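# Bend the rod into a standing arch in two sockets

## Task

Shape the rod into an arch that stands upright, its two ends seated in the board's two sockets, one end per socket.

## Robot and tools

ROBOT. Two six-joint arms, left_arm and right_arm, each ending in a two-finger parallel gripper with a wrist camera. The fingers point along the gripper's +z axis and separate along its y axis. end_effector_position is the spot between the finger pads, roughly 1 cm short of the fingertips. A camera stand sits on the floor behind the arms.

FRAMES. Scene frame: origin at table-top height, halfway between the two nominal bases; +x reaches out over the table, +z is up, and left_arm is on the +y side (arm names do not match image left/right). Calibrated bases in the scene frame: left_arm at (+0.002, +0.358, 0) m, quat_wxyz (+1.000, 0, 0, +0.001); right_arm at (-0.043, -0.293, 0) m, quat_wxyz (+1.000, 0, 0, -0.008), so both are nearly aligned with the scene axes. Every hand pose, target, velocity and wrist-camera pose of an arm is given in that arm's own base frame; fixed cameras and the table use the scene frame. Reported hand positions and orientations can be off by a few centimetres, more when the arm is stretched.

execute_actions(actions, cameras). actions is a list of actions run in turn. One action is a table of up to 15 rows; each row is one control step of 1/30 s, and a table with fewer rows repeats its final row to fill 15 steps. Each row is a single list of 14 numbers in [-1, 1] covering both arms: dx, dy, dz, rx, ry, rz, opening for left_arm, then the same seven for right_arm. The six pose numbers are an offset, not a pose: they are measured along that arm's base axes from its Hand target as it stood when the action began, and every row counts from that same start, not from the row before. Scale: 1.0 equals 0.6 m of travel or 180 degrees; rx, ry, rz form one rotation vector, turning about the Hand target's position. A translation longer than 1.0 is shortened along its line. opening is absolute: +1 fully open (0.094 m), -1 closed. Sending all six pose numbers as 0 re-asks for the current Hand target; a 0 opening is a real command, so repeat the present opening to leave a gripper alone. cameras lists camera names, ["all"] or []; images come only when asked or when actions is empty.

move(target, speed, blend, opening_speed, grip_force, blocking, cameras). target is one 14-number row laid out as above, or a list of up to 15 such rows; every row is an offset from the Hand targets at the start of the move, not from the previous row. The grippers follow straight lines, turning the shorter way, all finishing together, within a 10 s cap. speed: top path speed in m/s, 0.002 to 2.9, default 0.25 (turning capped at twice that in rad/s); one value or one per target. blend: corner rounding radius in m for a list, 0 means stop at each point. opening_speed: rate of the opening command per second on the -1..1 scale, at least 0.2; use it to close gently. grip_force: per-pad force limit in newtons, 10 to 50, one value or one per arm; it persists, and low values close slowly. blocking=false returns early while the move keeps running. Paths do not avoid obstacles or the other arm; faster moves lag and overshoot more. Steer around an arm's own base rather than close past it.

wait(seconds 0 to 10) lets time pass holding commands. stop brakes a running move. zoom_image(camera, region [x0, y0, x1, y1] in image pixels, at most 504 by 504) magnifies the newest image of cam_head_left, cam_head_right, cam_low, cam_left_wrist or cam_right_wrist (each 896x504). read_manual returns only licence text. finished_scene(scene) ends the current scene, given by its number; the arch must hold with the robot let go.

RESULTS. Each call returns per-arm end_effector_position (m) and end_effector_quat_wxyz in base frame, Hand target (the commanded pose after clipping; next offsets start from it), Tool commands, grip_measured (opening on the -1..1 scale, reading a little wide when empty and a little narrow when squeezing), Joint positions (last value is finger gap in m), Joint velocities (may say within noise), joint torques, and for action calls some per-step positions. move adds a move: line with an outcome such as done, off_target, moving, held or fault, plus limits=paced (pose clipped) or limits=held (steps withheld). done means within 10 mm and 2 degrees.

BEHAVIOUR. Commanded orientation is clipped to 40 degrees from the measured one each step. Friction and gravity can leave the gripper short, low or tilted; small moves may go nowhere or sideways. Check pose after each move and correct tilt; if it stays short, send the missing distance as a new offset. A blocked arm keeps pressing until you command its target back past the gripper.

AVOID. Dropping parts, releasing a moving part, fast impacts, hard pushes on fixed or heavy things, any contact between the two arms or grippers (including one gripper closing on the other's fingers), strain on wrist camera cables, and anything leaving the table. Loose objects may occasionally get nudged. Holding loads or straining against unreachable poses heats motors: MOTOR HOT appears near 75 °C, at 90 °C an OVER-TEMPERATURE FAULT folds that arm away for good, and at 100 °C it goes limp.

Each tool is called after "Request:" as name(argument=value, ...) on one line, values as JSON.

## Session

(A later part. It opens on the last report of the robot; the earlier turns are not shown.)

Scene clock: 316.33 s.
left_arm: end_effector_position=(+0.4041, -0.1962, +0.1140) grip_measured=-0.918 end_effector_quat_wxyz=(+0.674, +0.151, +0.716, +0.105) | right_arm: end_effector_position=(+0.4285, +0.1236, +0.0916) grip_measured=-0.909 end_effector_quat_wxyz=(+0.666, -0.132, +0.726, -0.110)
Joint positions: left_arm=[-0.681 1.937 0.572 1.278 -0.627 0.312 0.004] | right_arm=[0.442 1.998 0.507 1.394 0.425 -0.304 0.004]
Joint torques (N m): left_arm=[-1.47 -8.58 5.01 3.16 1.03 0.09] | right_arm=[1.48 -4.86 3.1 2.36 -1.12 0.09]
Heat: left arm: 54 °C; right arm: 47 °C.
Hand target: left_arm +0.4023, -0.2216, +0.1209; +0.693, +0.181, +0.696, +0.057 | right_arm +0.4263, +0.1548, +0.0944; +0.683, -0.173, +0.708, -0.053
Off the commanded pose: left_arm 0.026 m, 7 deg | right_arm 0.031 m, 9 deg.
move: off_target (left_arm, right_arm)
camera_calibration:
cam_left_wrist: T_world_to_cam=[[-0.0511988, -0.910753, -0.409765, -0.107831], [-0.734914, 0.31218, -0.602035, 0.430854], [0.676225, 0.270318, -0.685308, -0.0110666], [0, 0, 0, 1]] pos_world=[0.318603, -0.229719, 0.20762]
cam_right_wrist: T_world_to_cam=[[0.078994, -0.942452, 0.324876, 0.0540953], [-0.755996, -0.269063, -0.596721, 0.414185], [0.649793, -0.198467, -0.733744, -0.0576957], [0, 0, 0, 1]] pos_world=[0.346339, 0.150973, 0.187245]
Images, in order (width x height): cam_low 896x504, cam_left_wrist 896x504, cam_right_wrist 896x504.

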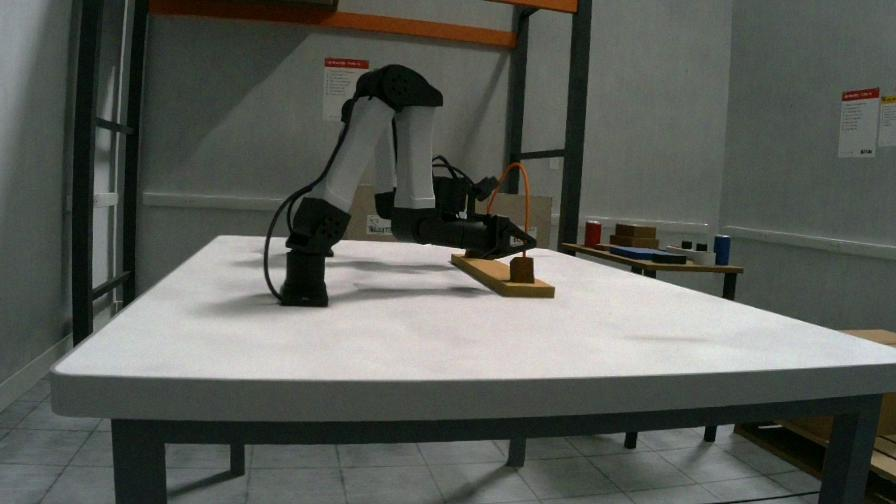

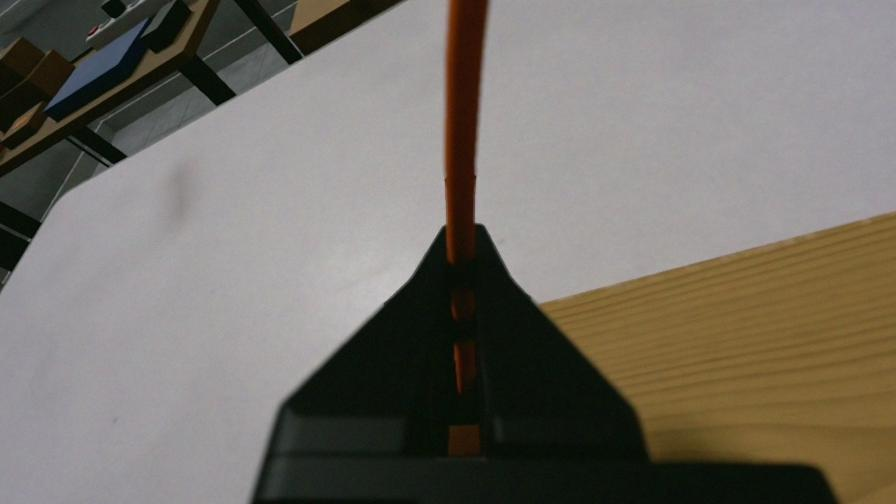

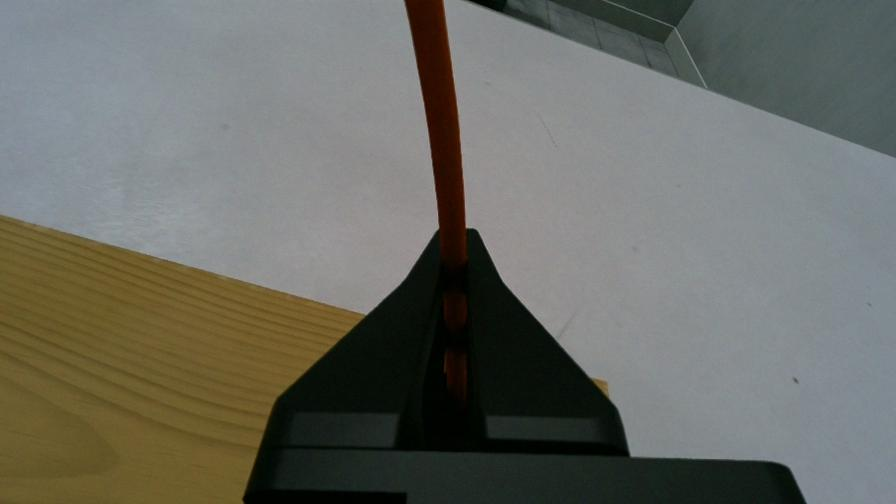

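Request:
move(target=[0,0.006,-0.022,0,0,0,-1,-0.005,-0.006,-0.015,0,0,0,-1], cameras=["cam_low","cam_left_wrist","cam_right_wrist"], speed=0.03)

Request:
zoom_image(camera="cam_low", region=[420, 150, 580, 310])

Request:
zoom_image(camera="cam_left_wrist", region=[400, 330, 530, 470])

Request:
zoom_image(camera="cam_right_wrist", region=[390, 330, 520, 470])

Scene clock: 319.67 s.
left_arm: end_effector_position=(+0.4046, -0.1954, +0.1062) grip_measured=-0.918 end_effector_quat_wxyz=(+0.680, +0.151, +0.711, +0.102) | right_arm: end_effector_position=(+0.4255, +0.1207, +0.0801) grip_measured=-0.909 end_effector_quat_wxyz=(+0.661, -0.136, +0.729, -0.112)
Joint positions: left_arm=[-0.675 1.991 0.564 1.359 -0.613 0.319 0.004] | right_arm=[0.437 2.037 0.492 1.435 0.417 -0.307 0.004]
Joint torques (N m): left_arm=[-1.13 -8.16 4.4 3.05 1 0.01] | right_arm=[1.37 -4.77 2.76 2.52 -1.1 0.11]
Heat: left arm: 55 °C; right arm: 47 °C.
Hand target: left_arm +0.4024, -0.2180, +0.1077; +0.693, +0.181, +0.696, +0.057 | right_arm +0.4233, +0.1511, +0.0854; +0.682, -0.173, +0.708, -0.053
Off the commanded pose: left_arm 0.023 m, 7 deg | right_arm 0.031 m, 9 deg.
move: off_target (left_arm, right_arm)
camera_calibration:
cam_left_wrist: T_world_to_cam=[[-0.0522112, -0.9128, -0.405056, -0.110779], [-0.723615, 0.314113, -0.614585, 0.423376], [0.688227, 0.261016, -0.676916, -0.0245292], [0, 0, 0, 1]] pos_world=[0.317459, -0.227704, 0.198725]
cam_right_wrist: T_world_to_cam=[[0.0850655, -0.939663, 0.331355, 0.0519815], [-0.762727, -0.275392, -0.585156, 0.407034], [0.641102, -0.202957, -0.740133, -0.0600185], [0, 0, 0, 1]] pos_world=[0.344512, 0.148758, 0.176532]
Images, in order (width x height): cam_low 896x504, cam_left_wrist 896x504, cam_right_wrist 896x504.

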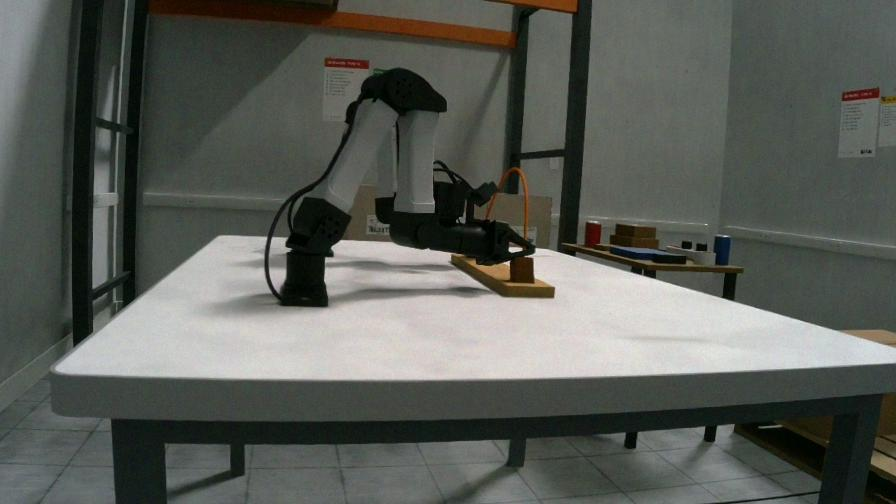

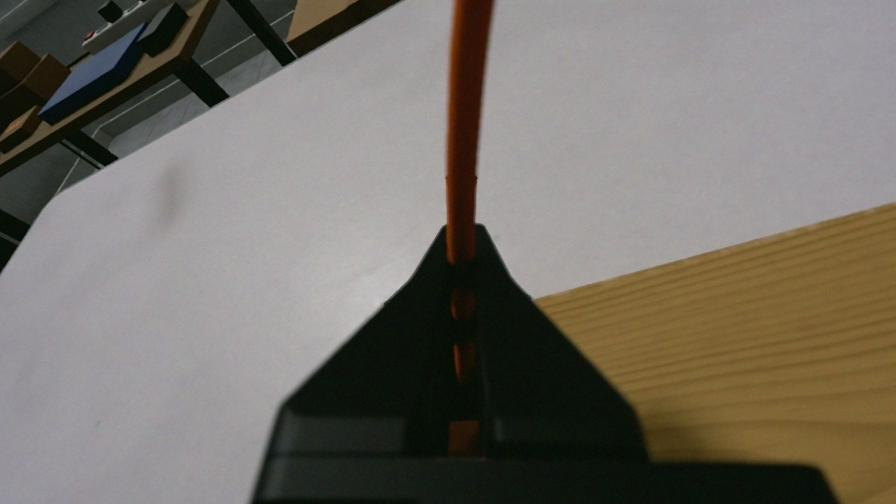

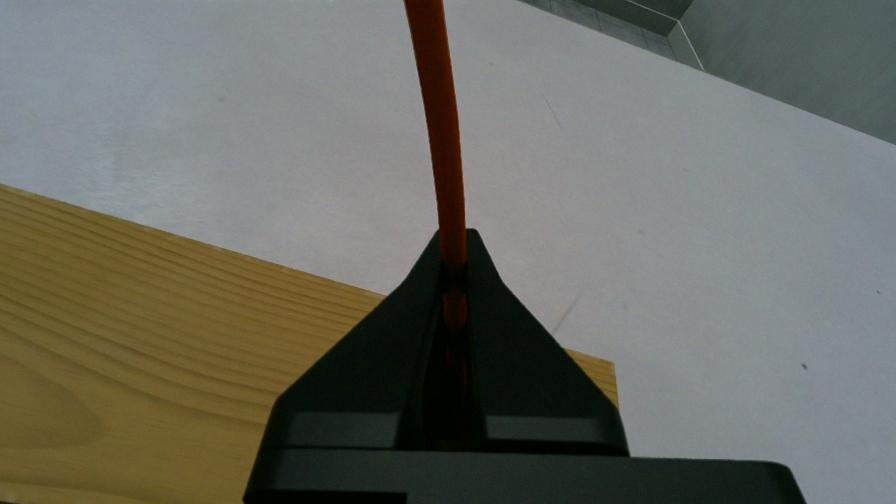

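Scaled by 3.150 from the camera's 896x504 image, which has a finer 1280x720 frame.

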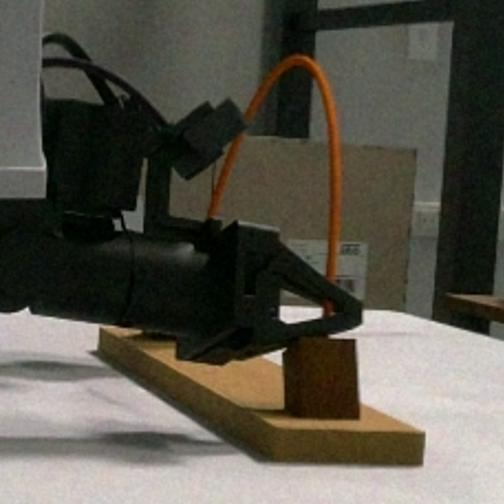

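Scaled by 3.600 from the camera's 896x504 image, which has a finer 1280x720 frame.

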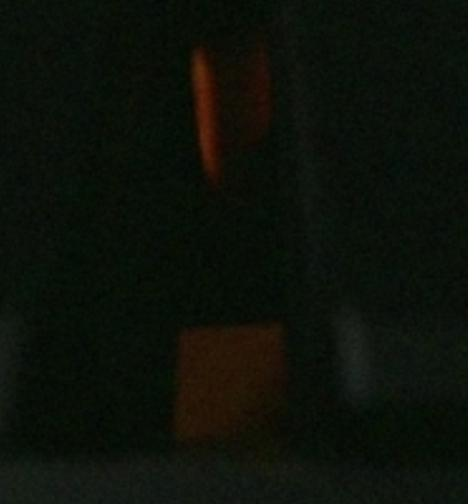

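Scaled by 3.600 from the camera's 896x504 image, which has a finer 1280x720 frame.

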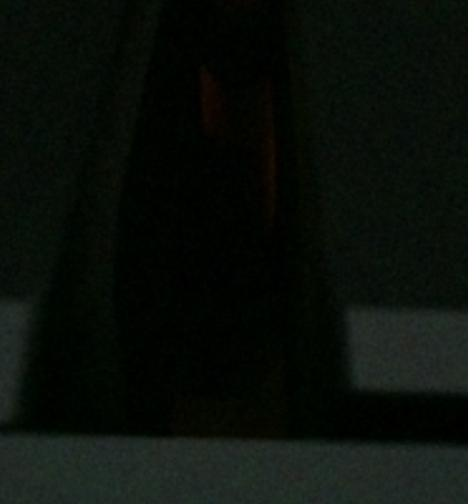

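Request:
move(target=[0,0.038,-0.004,0.039,0,0,-1,0.0,-0.05,-0.006,-0.05,0,0,-1], cameras=["cam_low","cam_left_wrist","cam_right_wrist"], speed=0.03)

Request:
zoom_image(camera="cam_low", region=[420, 150, 580, 310])

Request:
zoom_image(camera="cam_left_wrist", region=[400, 330, 530, 470])

Scene clock: 327.03 s.
left_arm: end_effector_position=(+0.4049, -0.1869, +0.1099) grip_measured=-0.918 end_effector_quat_wxyz=(+0.686, +0.192, +0.692, +0.111) | right_arm: end_effector_position=(+0.4273, +0.1168, +0.0778) grip_measured=-0.909 end_effector_quat_wxyz=(+0.656, -0.210, +0.715, -0.118)
Joint positions: left_arm=[-0.626 1.983 0.523 1.423 -0.516 0.413 0.004] | right_arm=[0.368 2.03 0.472 1.443 0.259 -0.434 0.004]
Joint torques (N m): left_arm=[0.1 -10.18 3.4 2.39 0.61 0.2] | right_arm=[-0.7 -5.64 1.36 2.45 -0.44 -0.12]
Heat: left arm: 54 °C; right arm: 49 °C.
Hand target: left_arm +0.4024, -0.1952, +0.1053; +0.680, +0.223, +0.691, +0.100 | right_arm +0.4233, +0.1211, +0.0818; +0.667, -0.226, +0.702, -0.108
Off the commanded pose: left_arm 0.010 m, 4 deg | right_arm 0.007 m, 3 deg.
move: off_target (left_arm, right_arm)
camera_calibration:
cam_left_wrist: T_world_to_cam=[[-0.0871361, -0.877516, -0.471564, -0.0734713], [-0.687558, 0.395518, -0.608958, 0.423208], [0.720882, 0.271165, -0.637807, -0.0399816], [0, 0, 0, 1]] pos_world=[0.3134, -0.221017, 0.197569]
cam_right_wrist: T_world_to_cam=[[0.179526, -0.883225, 0.433226, -0.00604346], [-0.729821, -0.414868, -0.543365, 0.404841], [0.659645, -0.218629, -0.719076, -0.0714606], [0, 0, 0, 1]] pos_world=[0.343685, 0.146995, 0.171209]
Images, in order (width x height): cam_low 896x504, cam_left_wrist 896x504, cam_right_wrist 896x504.

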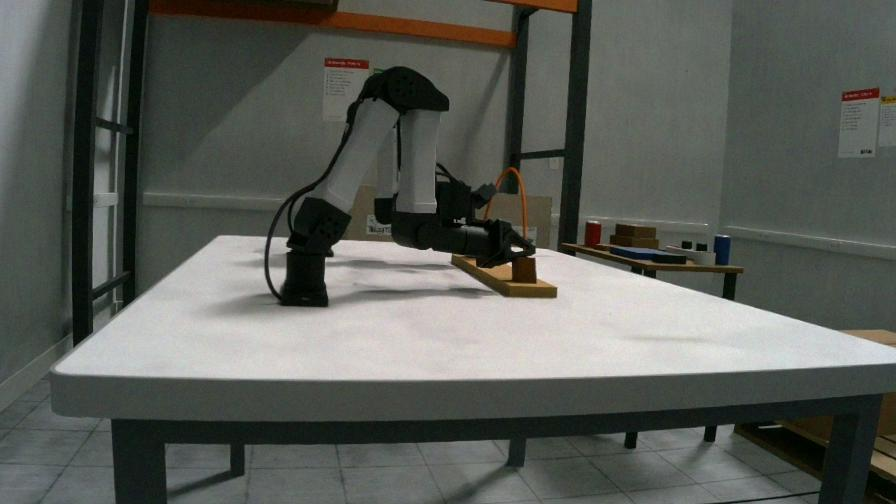

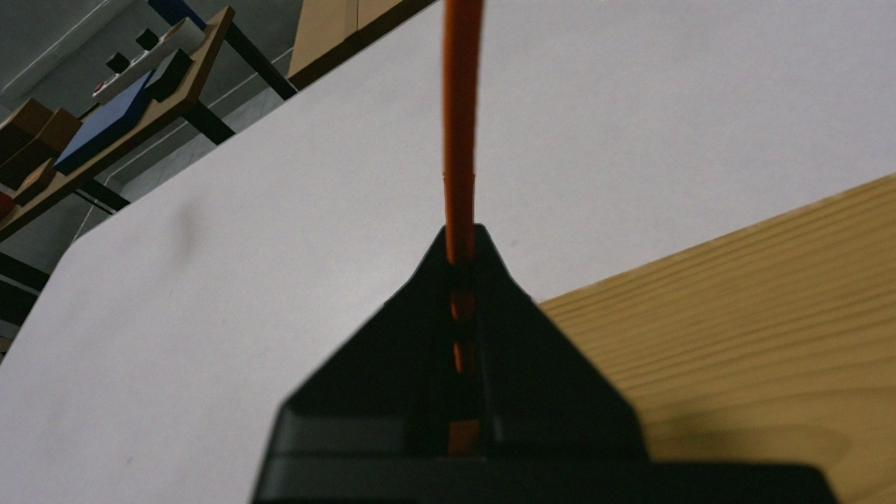

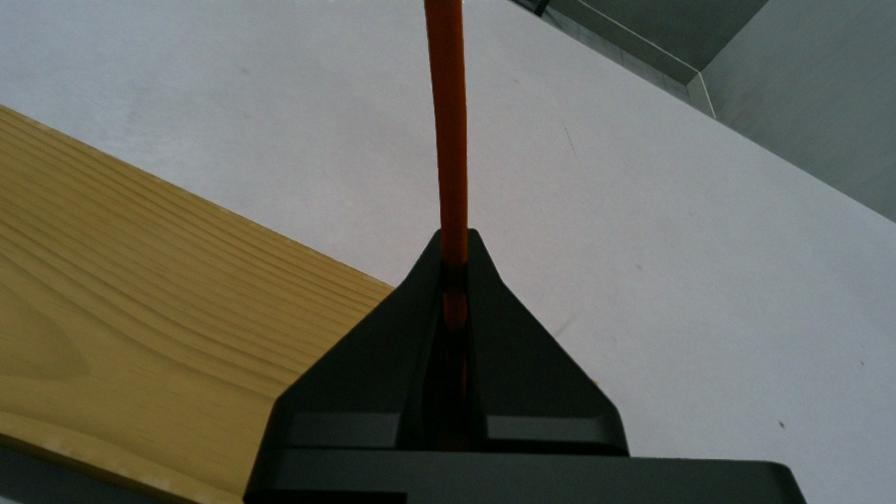

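Scaled by 3.150 from the camera's 896x504 image, which has a finer 1280x720 frame.

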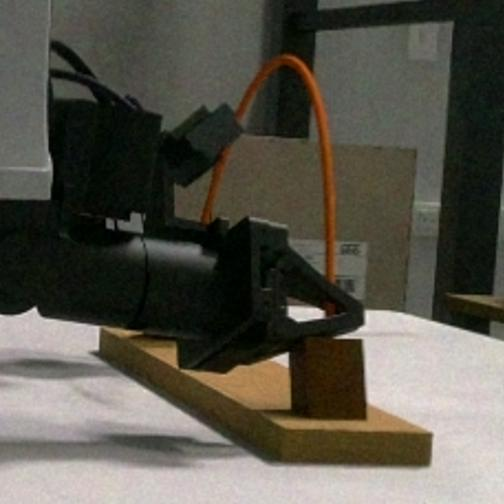

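Scaled by 3.600 from the camera's 896x504 image, which has a finer 1280x720 frame.

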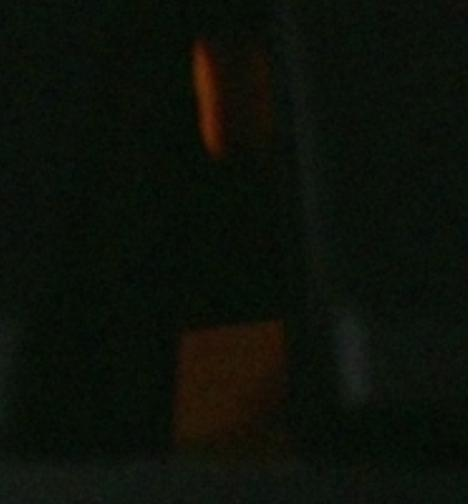

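Request:
move(target=[0,0,0,0,0,0,-0.2,0.0,0,0,0,0,0,-0.2], cameras=["all"], opening_speed=0.25)

Request:
zoom_image(camera="cam_low", region=[420, 150, 580, 310])

Scene clock: 333.03 s.
left_arm: end_effector_position=(+0.4048, -0.1922, +0.1034) grip_measured=-0.202 end_effector_quat_wxyz=(+0.678, +0.217, +0.694, +0.104) | right_arm: end_effector_position=(+0.4245, +0.1189, +0.0753) grip_measured=-0.203 end_effector_quat_wxyz=(+0.652, -0.225, +0.714, -0.115)
Joint positions: left_arm=[-0.619 1.983 0.523 1.395 -0.468 0.425 0.038] | right_arm=[0.363 2.027 0.462 1.439 0.23 -0.451 0.037]
Joint torques (N m): left_arm=[-0.47 -10.32 3.55 2.71 0.14 0.09] | right_arm=[-0.49 -5.23 2.13 2.51 -0.19 0.02]
Heat: left arm: 53 °C; right arm: 49 °C.
Hand target: left_arm +0.4024, -0.1952, +0.1054; +0.680, +0.223, +0.691, +0.100 | right_arm +0.4233, +0.1211, +0.0817; +0.667, -0.226, +0.702, -0.108
Off the commanded pose: left_arm 0.004 m, 1 deg | right_arm 0.007 m, 2 deg.
move: done
camera_calibration:
cam_left_wrist: T_world_to_cam=[[-0.133817, -0.860105, -0.492252, -0.0567979], [-0.683708, 0.439699, -0.582416, 0.425416], [0.717382, 0.258619, -0.6469, -0.0427916], [0, 0, 0, 1]] pos_world=[0.313958, -0.224841, 0.192129]
cam_right_wrist: T_world_to_cam=[[0.206267, -0.870738, 0.446396, -0.0163542], [-0.723166, -0.442975, -0.52991, 0.401892], [0.659154, -0.213515, -0.721059, -0.0712366], [0, 0, 0, 1]] pos_world=[0.340964, 0.148578, 0.168901]

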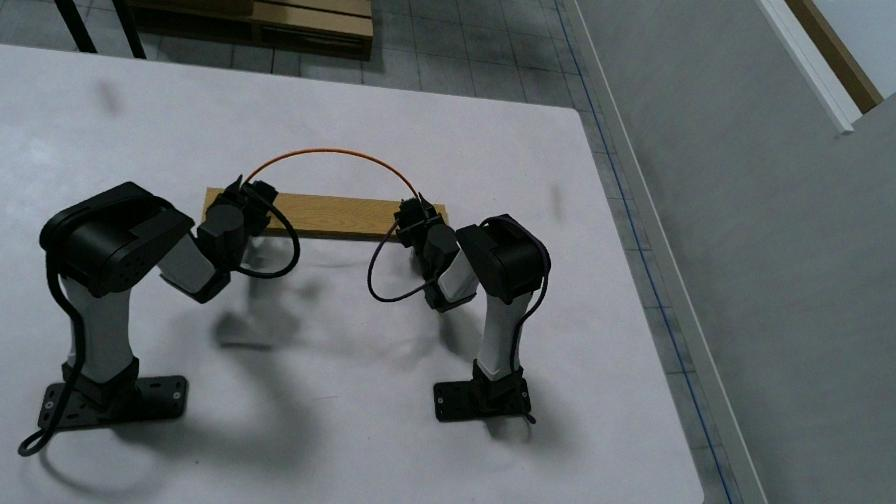

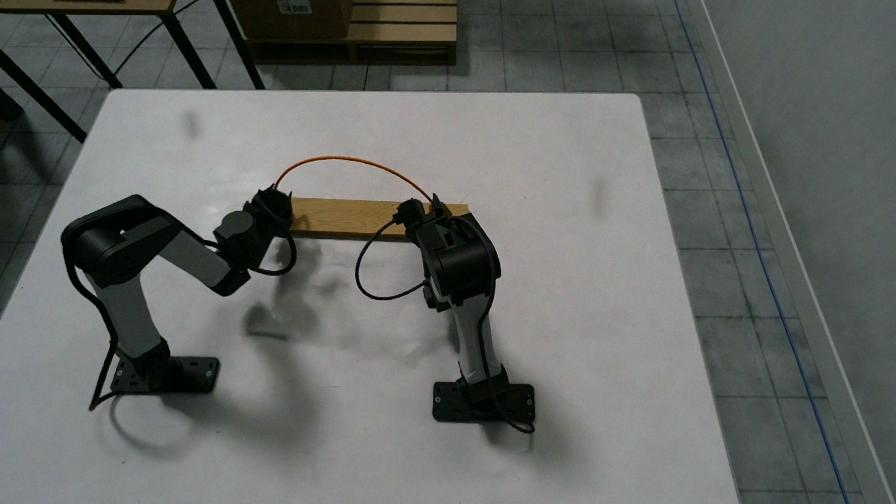

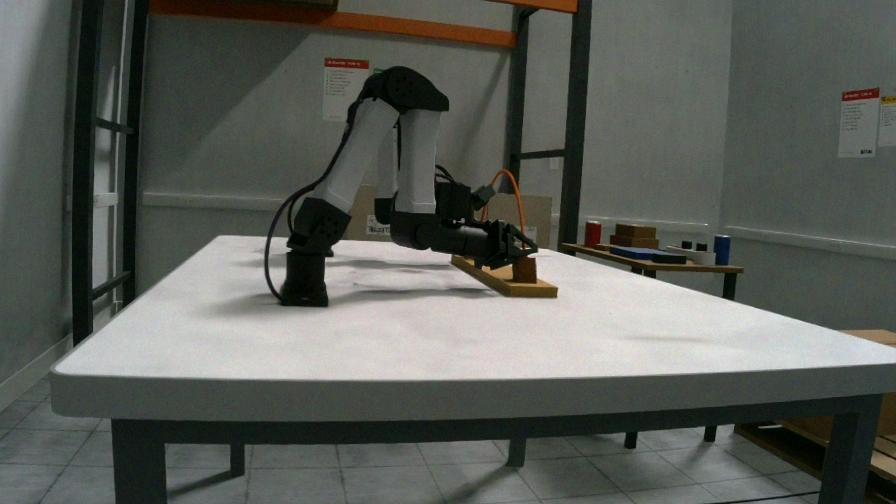

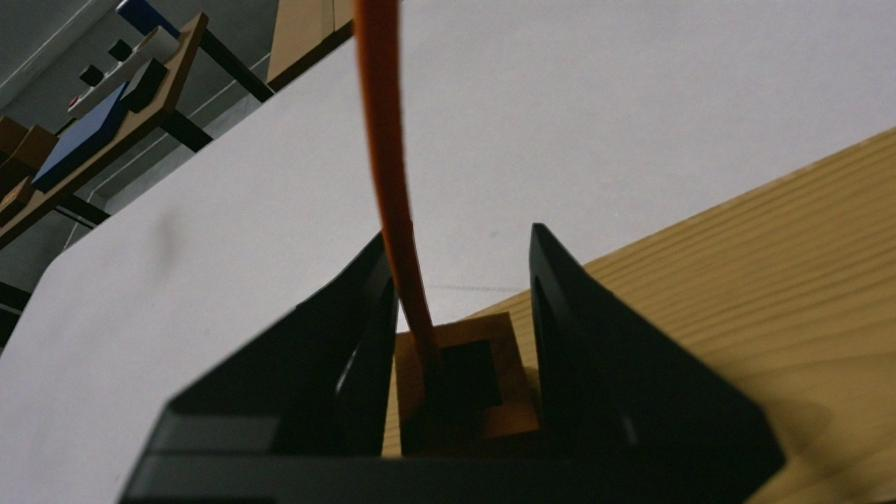

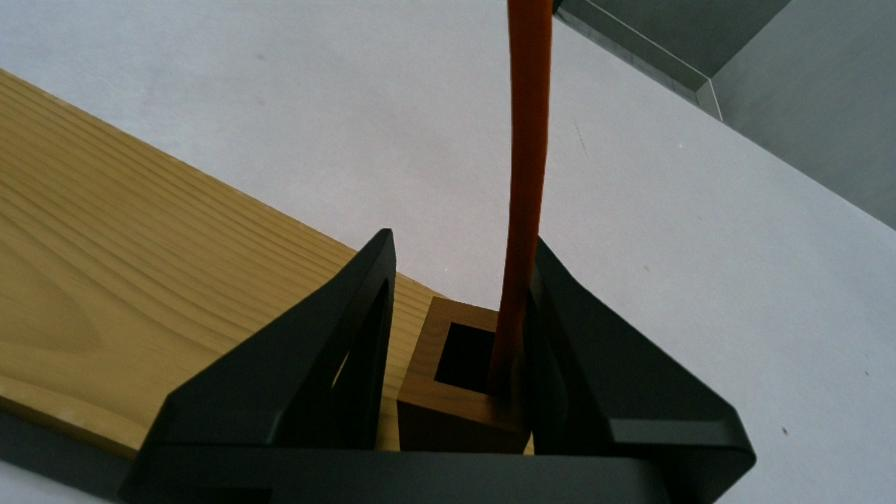

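Scaled by 3.150 from the camera's 896x504 image, which has a finer 1280x720 frame.

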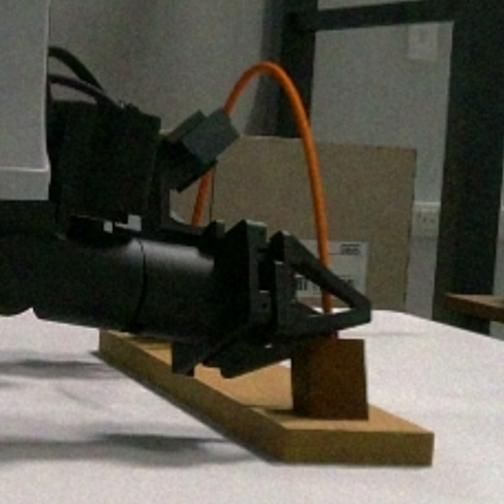

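Request:
move(target=[0,0,0.01,0,0,0,0.3,0.0,0,0.012,0,0,0,0.3], cameras=["all"], opening_speed=0.25, speed=0.03)

Request:
zoom_image(camera="cam_low", region=[420, 150, 580, 310])

Scene clock: 337.50 s.
left_arm: end_effector_position=(+0.4045, -0.1919, +0.0996) grip_measured=+0.298 end_effector_quat_wxyz=(+0.671, +0.222, +0.700, +0.107) | right_arm: end_effector_position=(+0.4244, +0.1189, +0.0742) grip_measured=+0.297 end_effector_quat_wxyz=(+0.651, -0.226, +0.716, -0.115)
Joint positions: left_arm=[-0.619 1.978 0.523 1.368 -0.468 0.425 0.061] | right_arm=[0.363 2.027 0.462 1.435 0.23 -0.451 0.061]
Joint torques (N m): left_arm=[-0.43 -12.68 3.69 2.67 0.14 0.09] | right_arm=[-0.51 -8.23 2.1 2.17 -0.2 0.01]
Heat: left arm: 53 °C; right arm: 49 °C.
Hand target: left_arm +0.4024, -0.1951, +0.1113; +0.680, +0.223, +0.691, +0.100 | right_arm +0.4233, +0.1211, +0.0889; +0.667, -0.226, +0.702, -0.108
Off the commanded pose: left_arm 0.012 m, 2 deg | right_arm 0.015 m, 3 deg.
move: off_target (left_arm, right_arm)
camera_calibration:
cam_left_wrist: T_world_to_cam=[[-0.142499, -0.853938, -0.500484, -0.0530247], [-0.693623, 0.446871, -0.564972, 0.42658], [0.706103, 0.26664, -0.65599, -0.0380392], [0, 0, 0, 1]] pos_world=[0.315189, -0.225763, 0.189514]
cam_right_wrist: T_world_to_cam=[[0.20812, -0.870037, 0.446903, -0.0167935], [-0.725444, -0.443776, -0.526112, 0.401978], [0.656062, -0.214708, -0.723522, -0.0703401], [0, 0, 0, 1]] pos_world=[0.341255, 0.148674, 0.168098]

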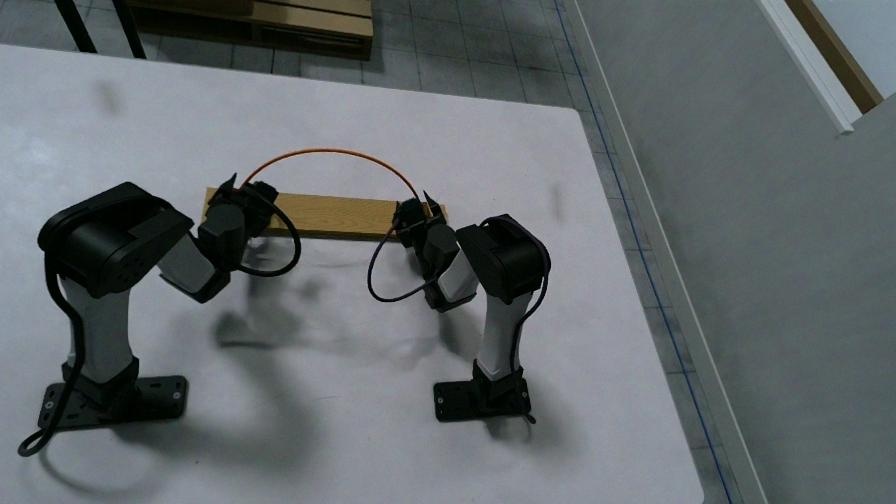

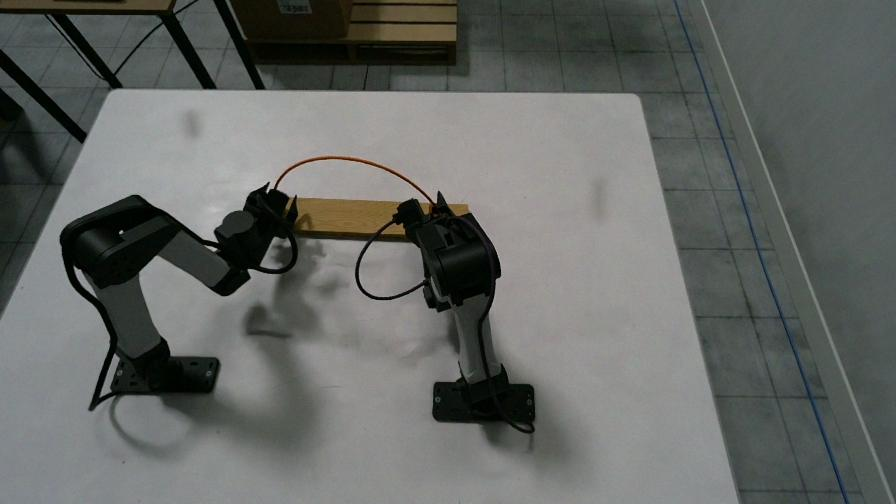

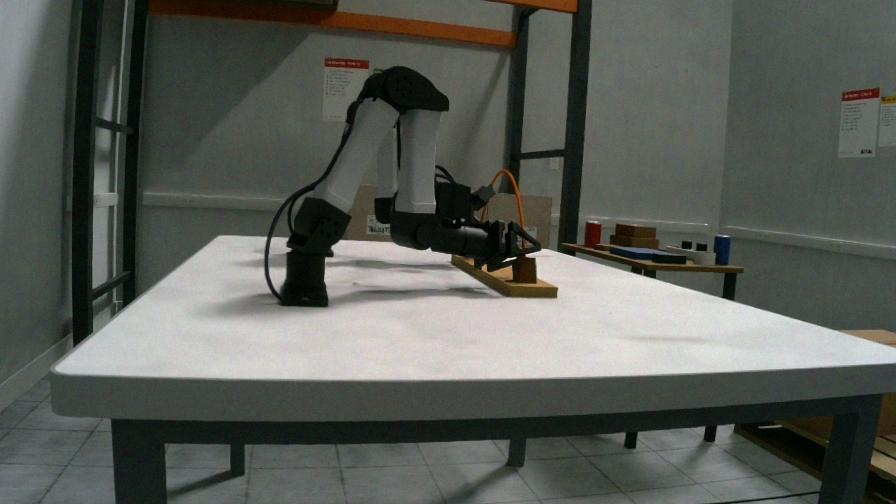

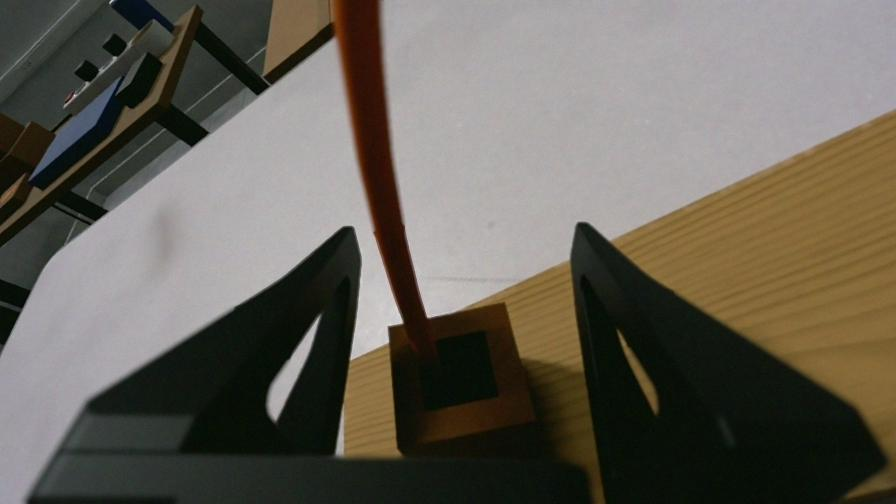

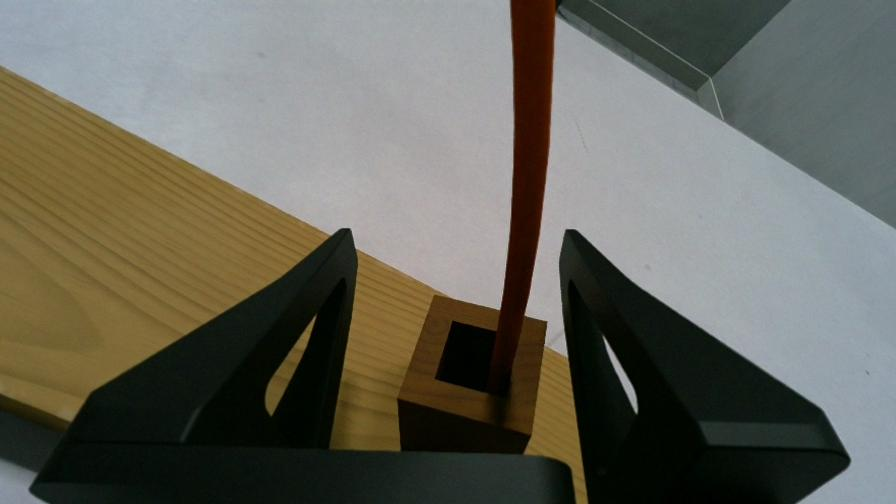

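Scaled by 3.150 from the camera's 896x504 image, which has a finer 1280x720 frame.

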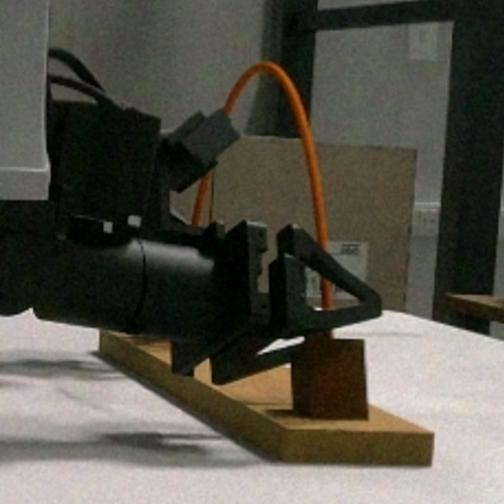

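Request:
move(target=[-0.197,0.03,0.017,0,0,0,0.3,-0.197,-0.033,0.02,0,0,0,0.3], cameras=["all"], speed=0.06)

Request:
zoom_image(camera="cam_low", region=[420, 150, 580, 310])

Scene clock: 342.60 s.
left_arm: end_effector_position=(+0.2856, -0.1776, +0.1088) grip_measured=+0.298 end_effector_quat_wxyz=(+0.663, +0.248, +0.698, +0.115) | right_arm: end_effector_position=(+0.3022, +0.0997, +0.0682) grip_measured=+0.297 end_effector_quat_wxyz=(+0.611, -0.260, +0.739, -0.116)
Joint positions: left_arm=[-0.912 1.653 0.134 1.39 -0.738 0.425 0.061] | right_arm=[0.504 1.687 0.001 1.444 0.344 -0.443 0.061]
Joint torques (N m): left_arm=[-0.72 -7.41 3.26 2.99 -0.13 -0.16] | right_arm=[0.16 -4.42 1.57 3.21 0.17 0.15]
Heat: left arm: 54 °C; right arm: 50 °C.
Hand target: left_arm +0.2841, -0.1772, +0.1215; +0.680, +0.223, +0.691, +0.100 | right_arm +0.3050, +0.1013, +0.1010; +0.667, -0.226, +0.702, -0.108
Off the commanded pose: left_arm 0.013 m, 4 deg | right_arm 0.033 m, 9 deg.
joint sent to its limit (right arm) — joint 4 (wrist pitch), upper limit. The joint targets still meet the commanded pose.
move: off_target (left_arm, right_arm)
camera_calibration:
cam_left_wrist: T_world_to_cam=[[-0.168355, -0.82432, -0.540511, -0.0360704], [-0.687996, 0.49095, -0.534443, 0.345752], [0.705916, 0.281893, -0.649783, 0.0502138], [0, 0, 0, 1]] pos_world=[0.196357, -0.213636, 0.197916]
cam_right_wrist: T_world_to_cam=[[0.275015, -0.836586, 0.473805, -0.0307627], [-0.75766, -0.49196, -0.428867, 0.309597], [0.591877, -0.241038, -0.769144, 0.0265023], [0, 0, 0, 1]] pos_world=[0.227344, 0.132962, 0.167736]

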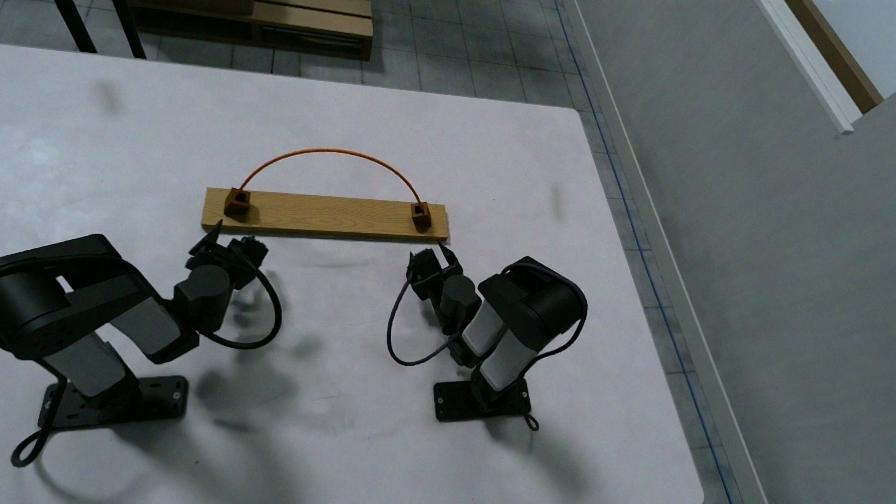

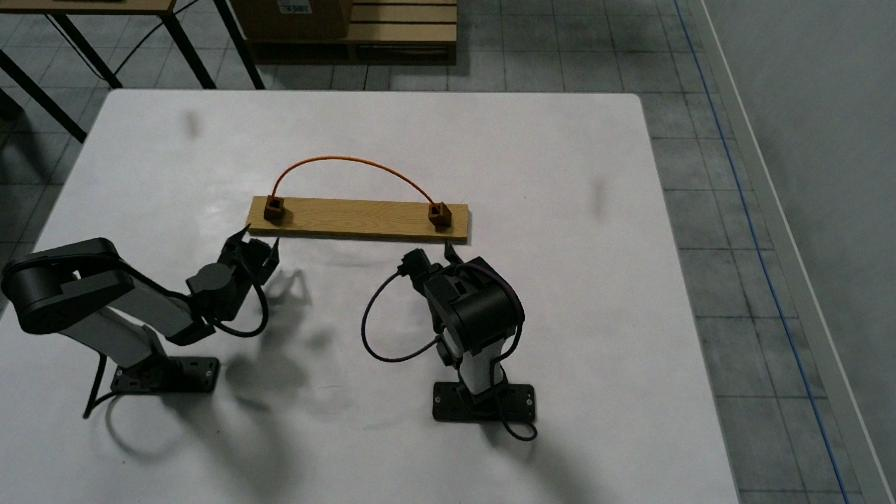

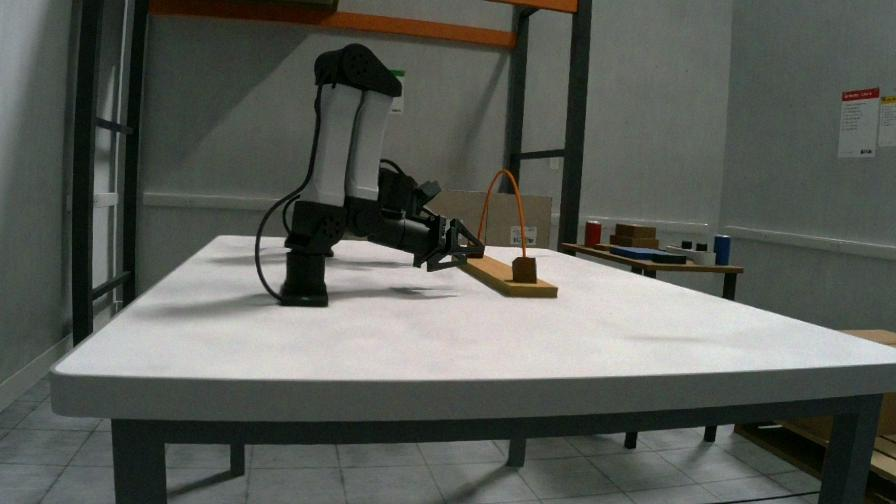

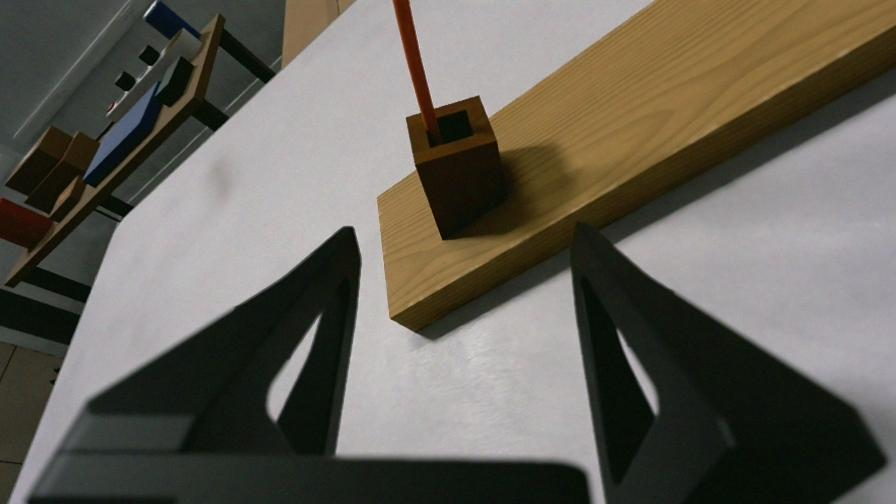

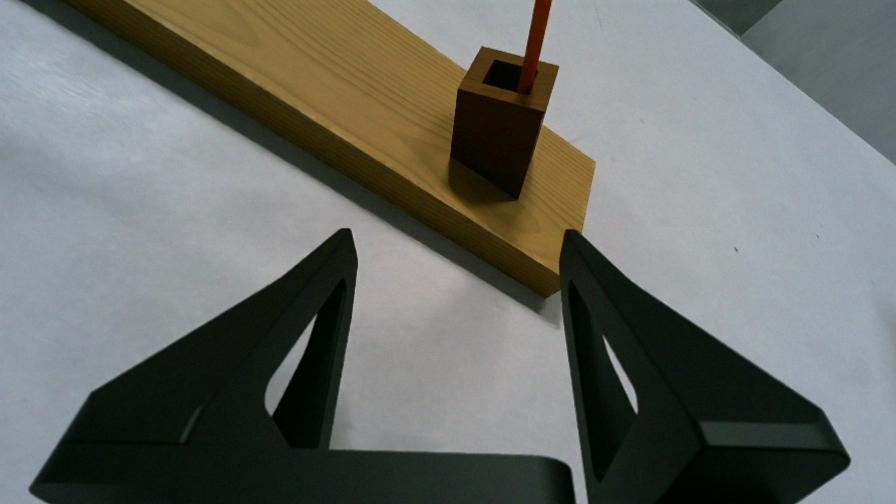

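Scaled by 3.150 from the camera's 896x504 image, which has a finer 1280x720 frame.

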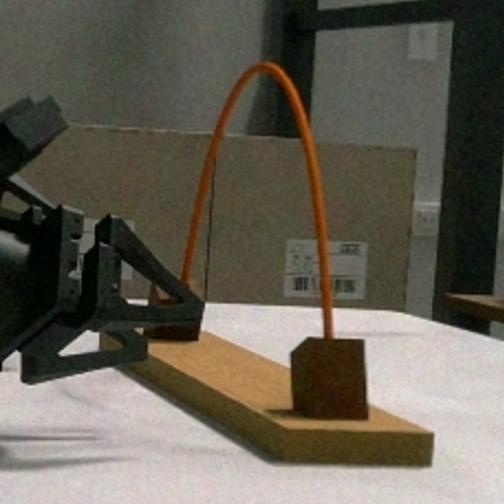

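Request:
finished_scene(scene=1)

The scene is finished: the task was done.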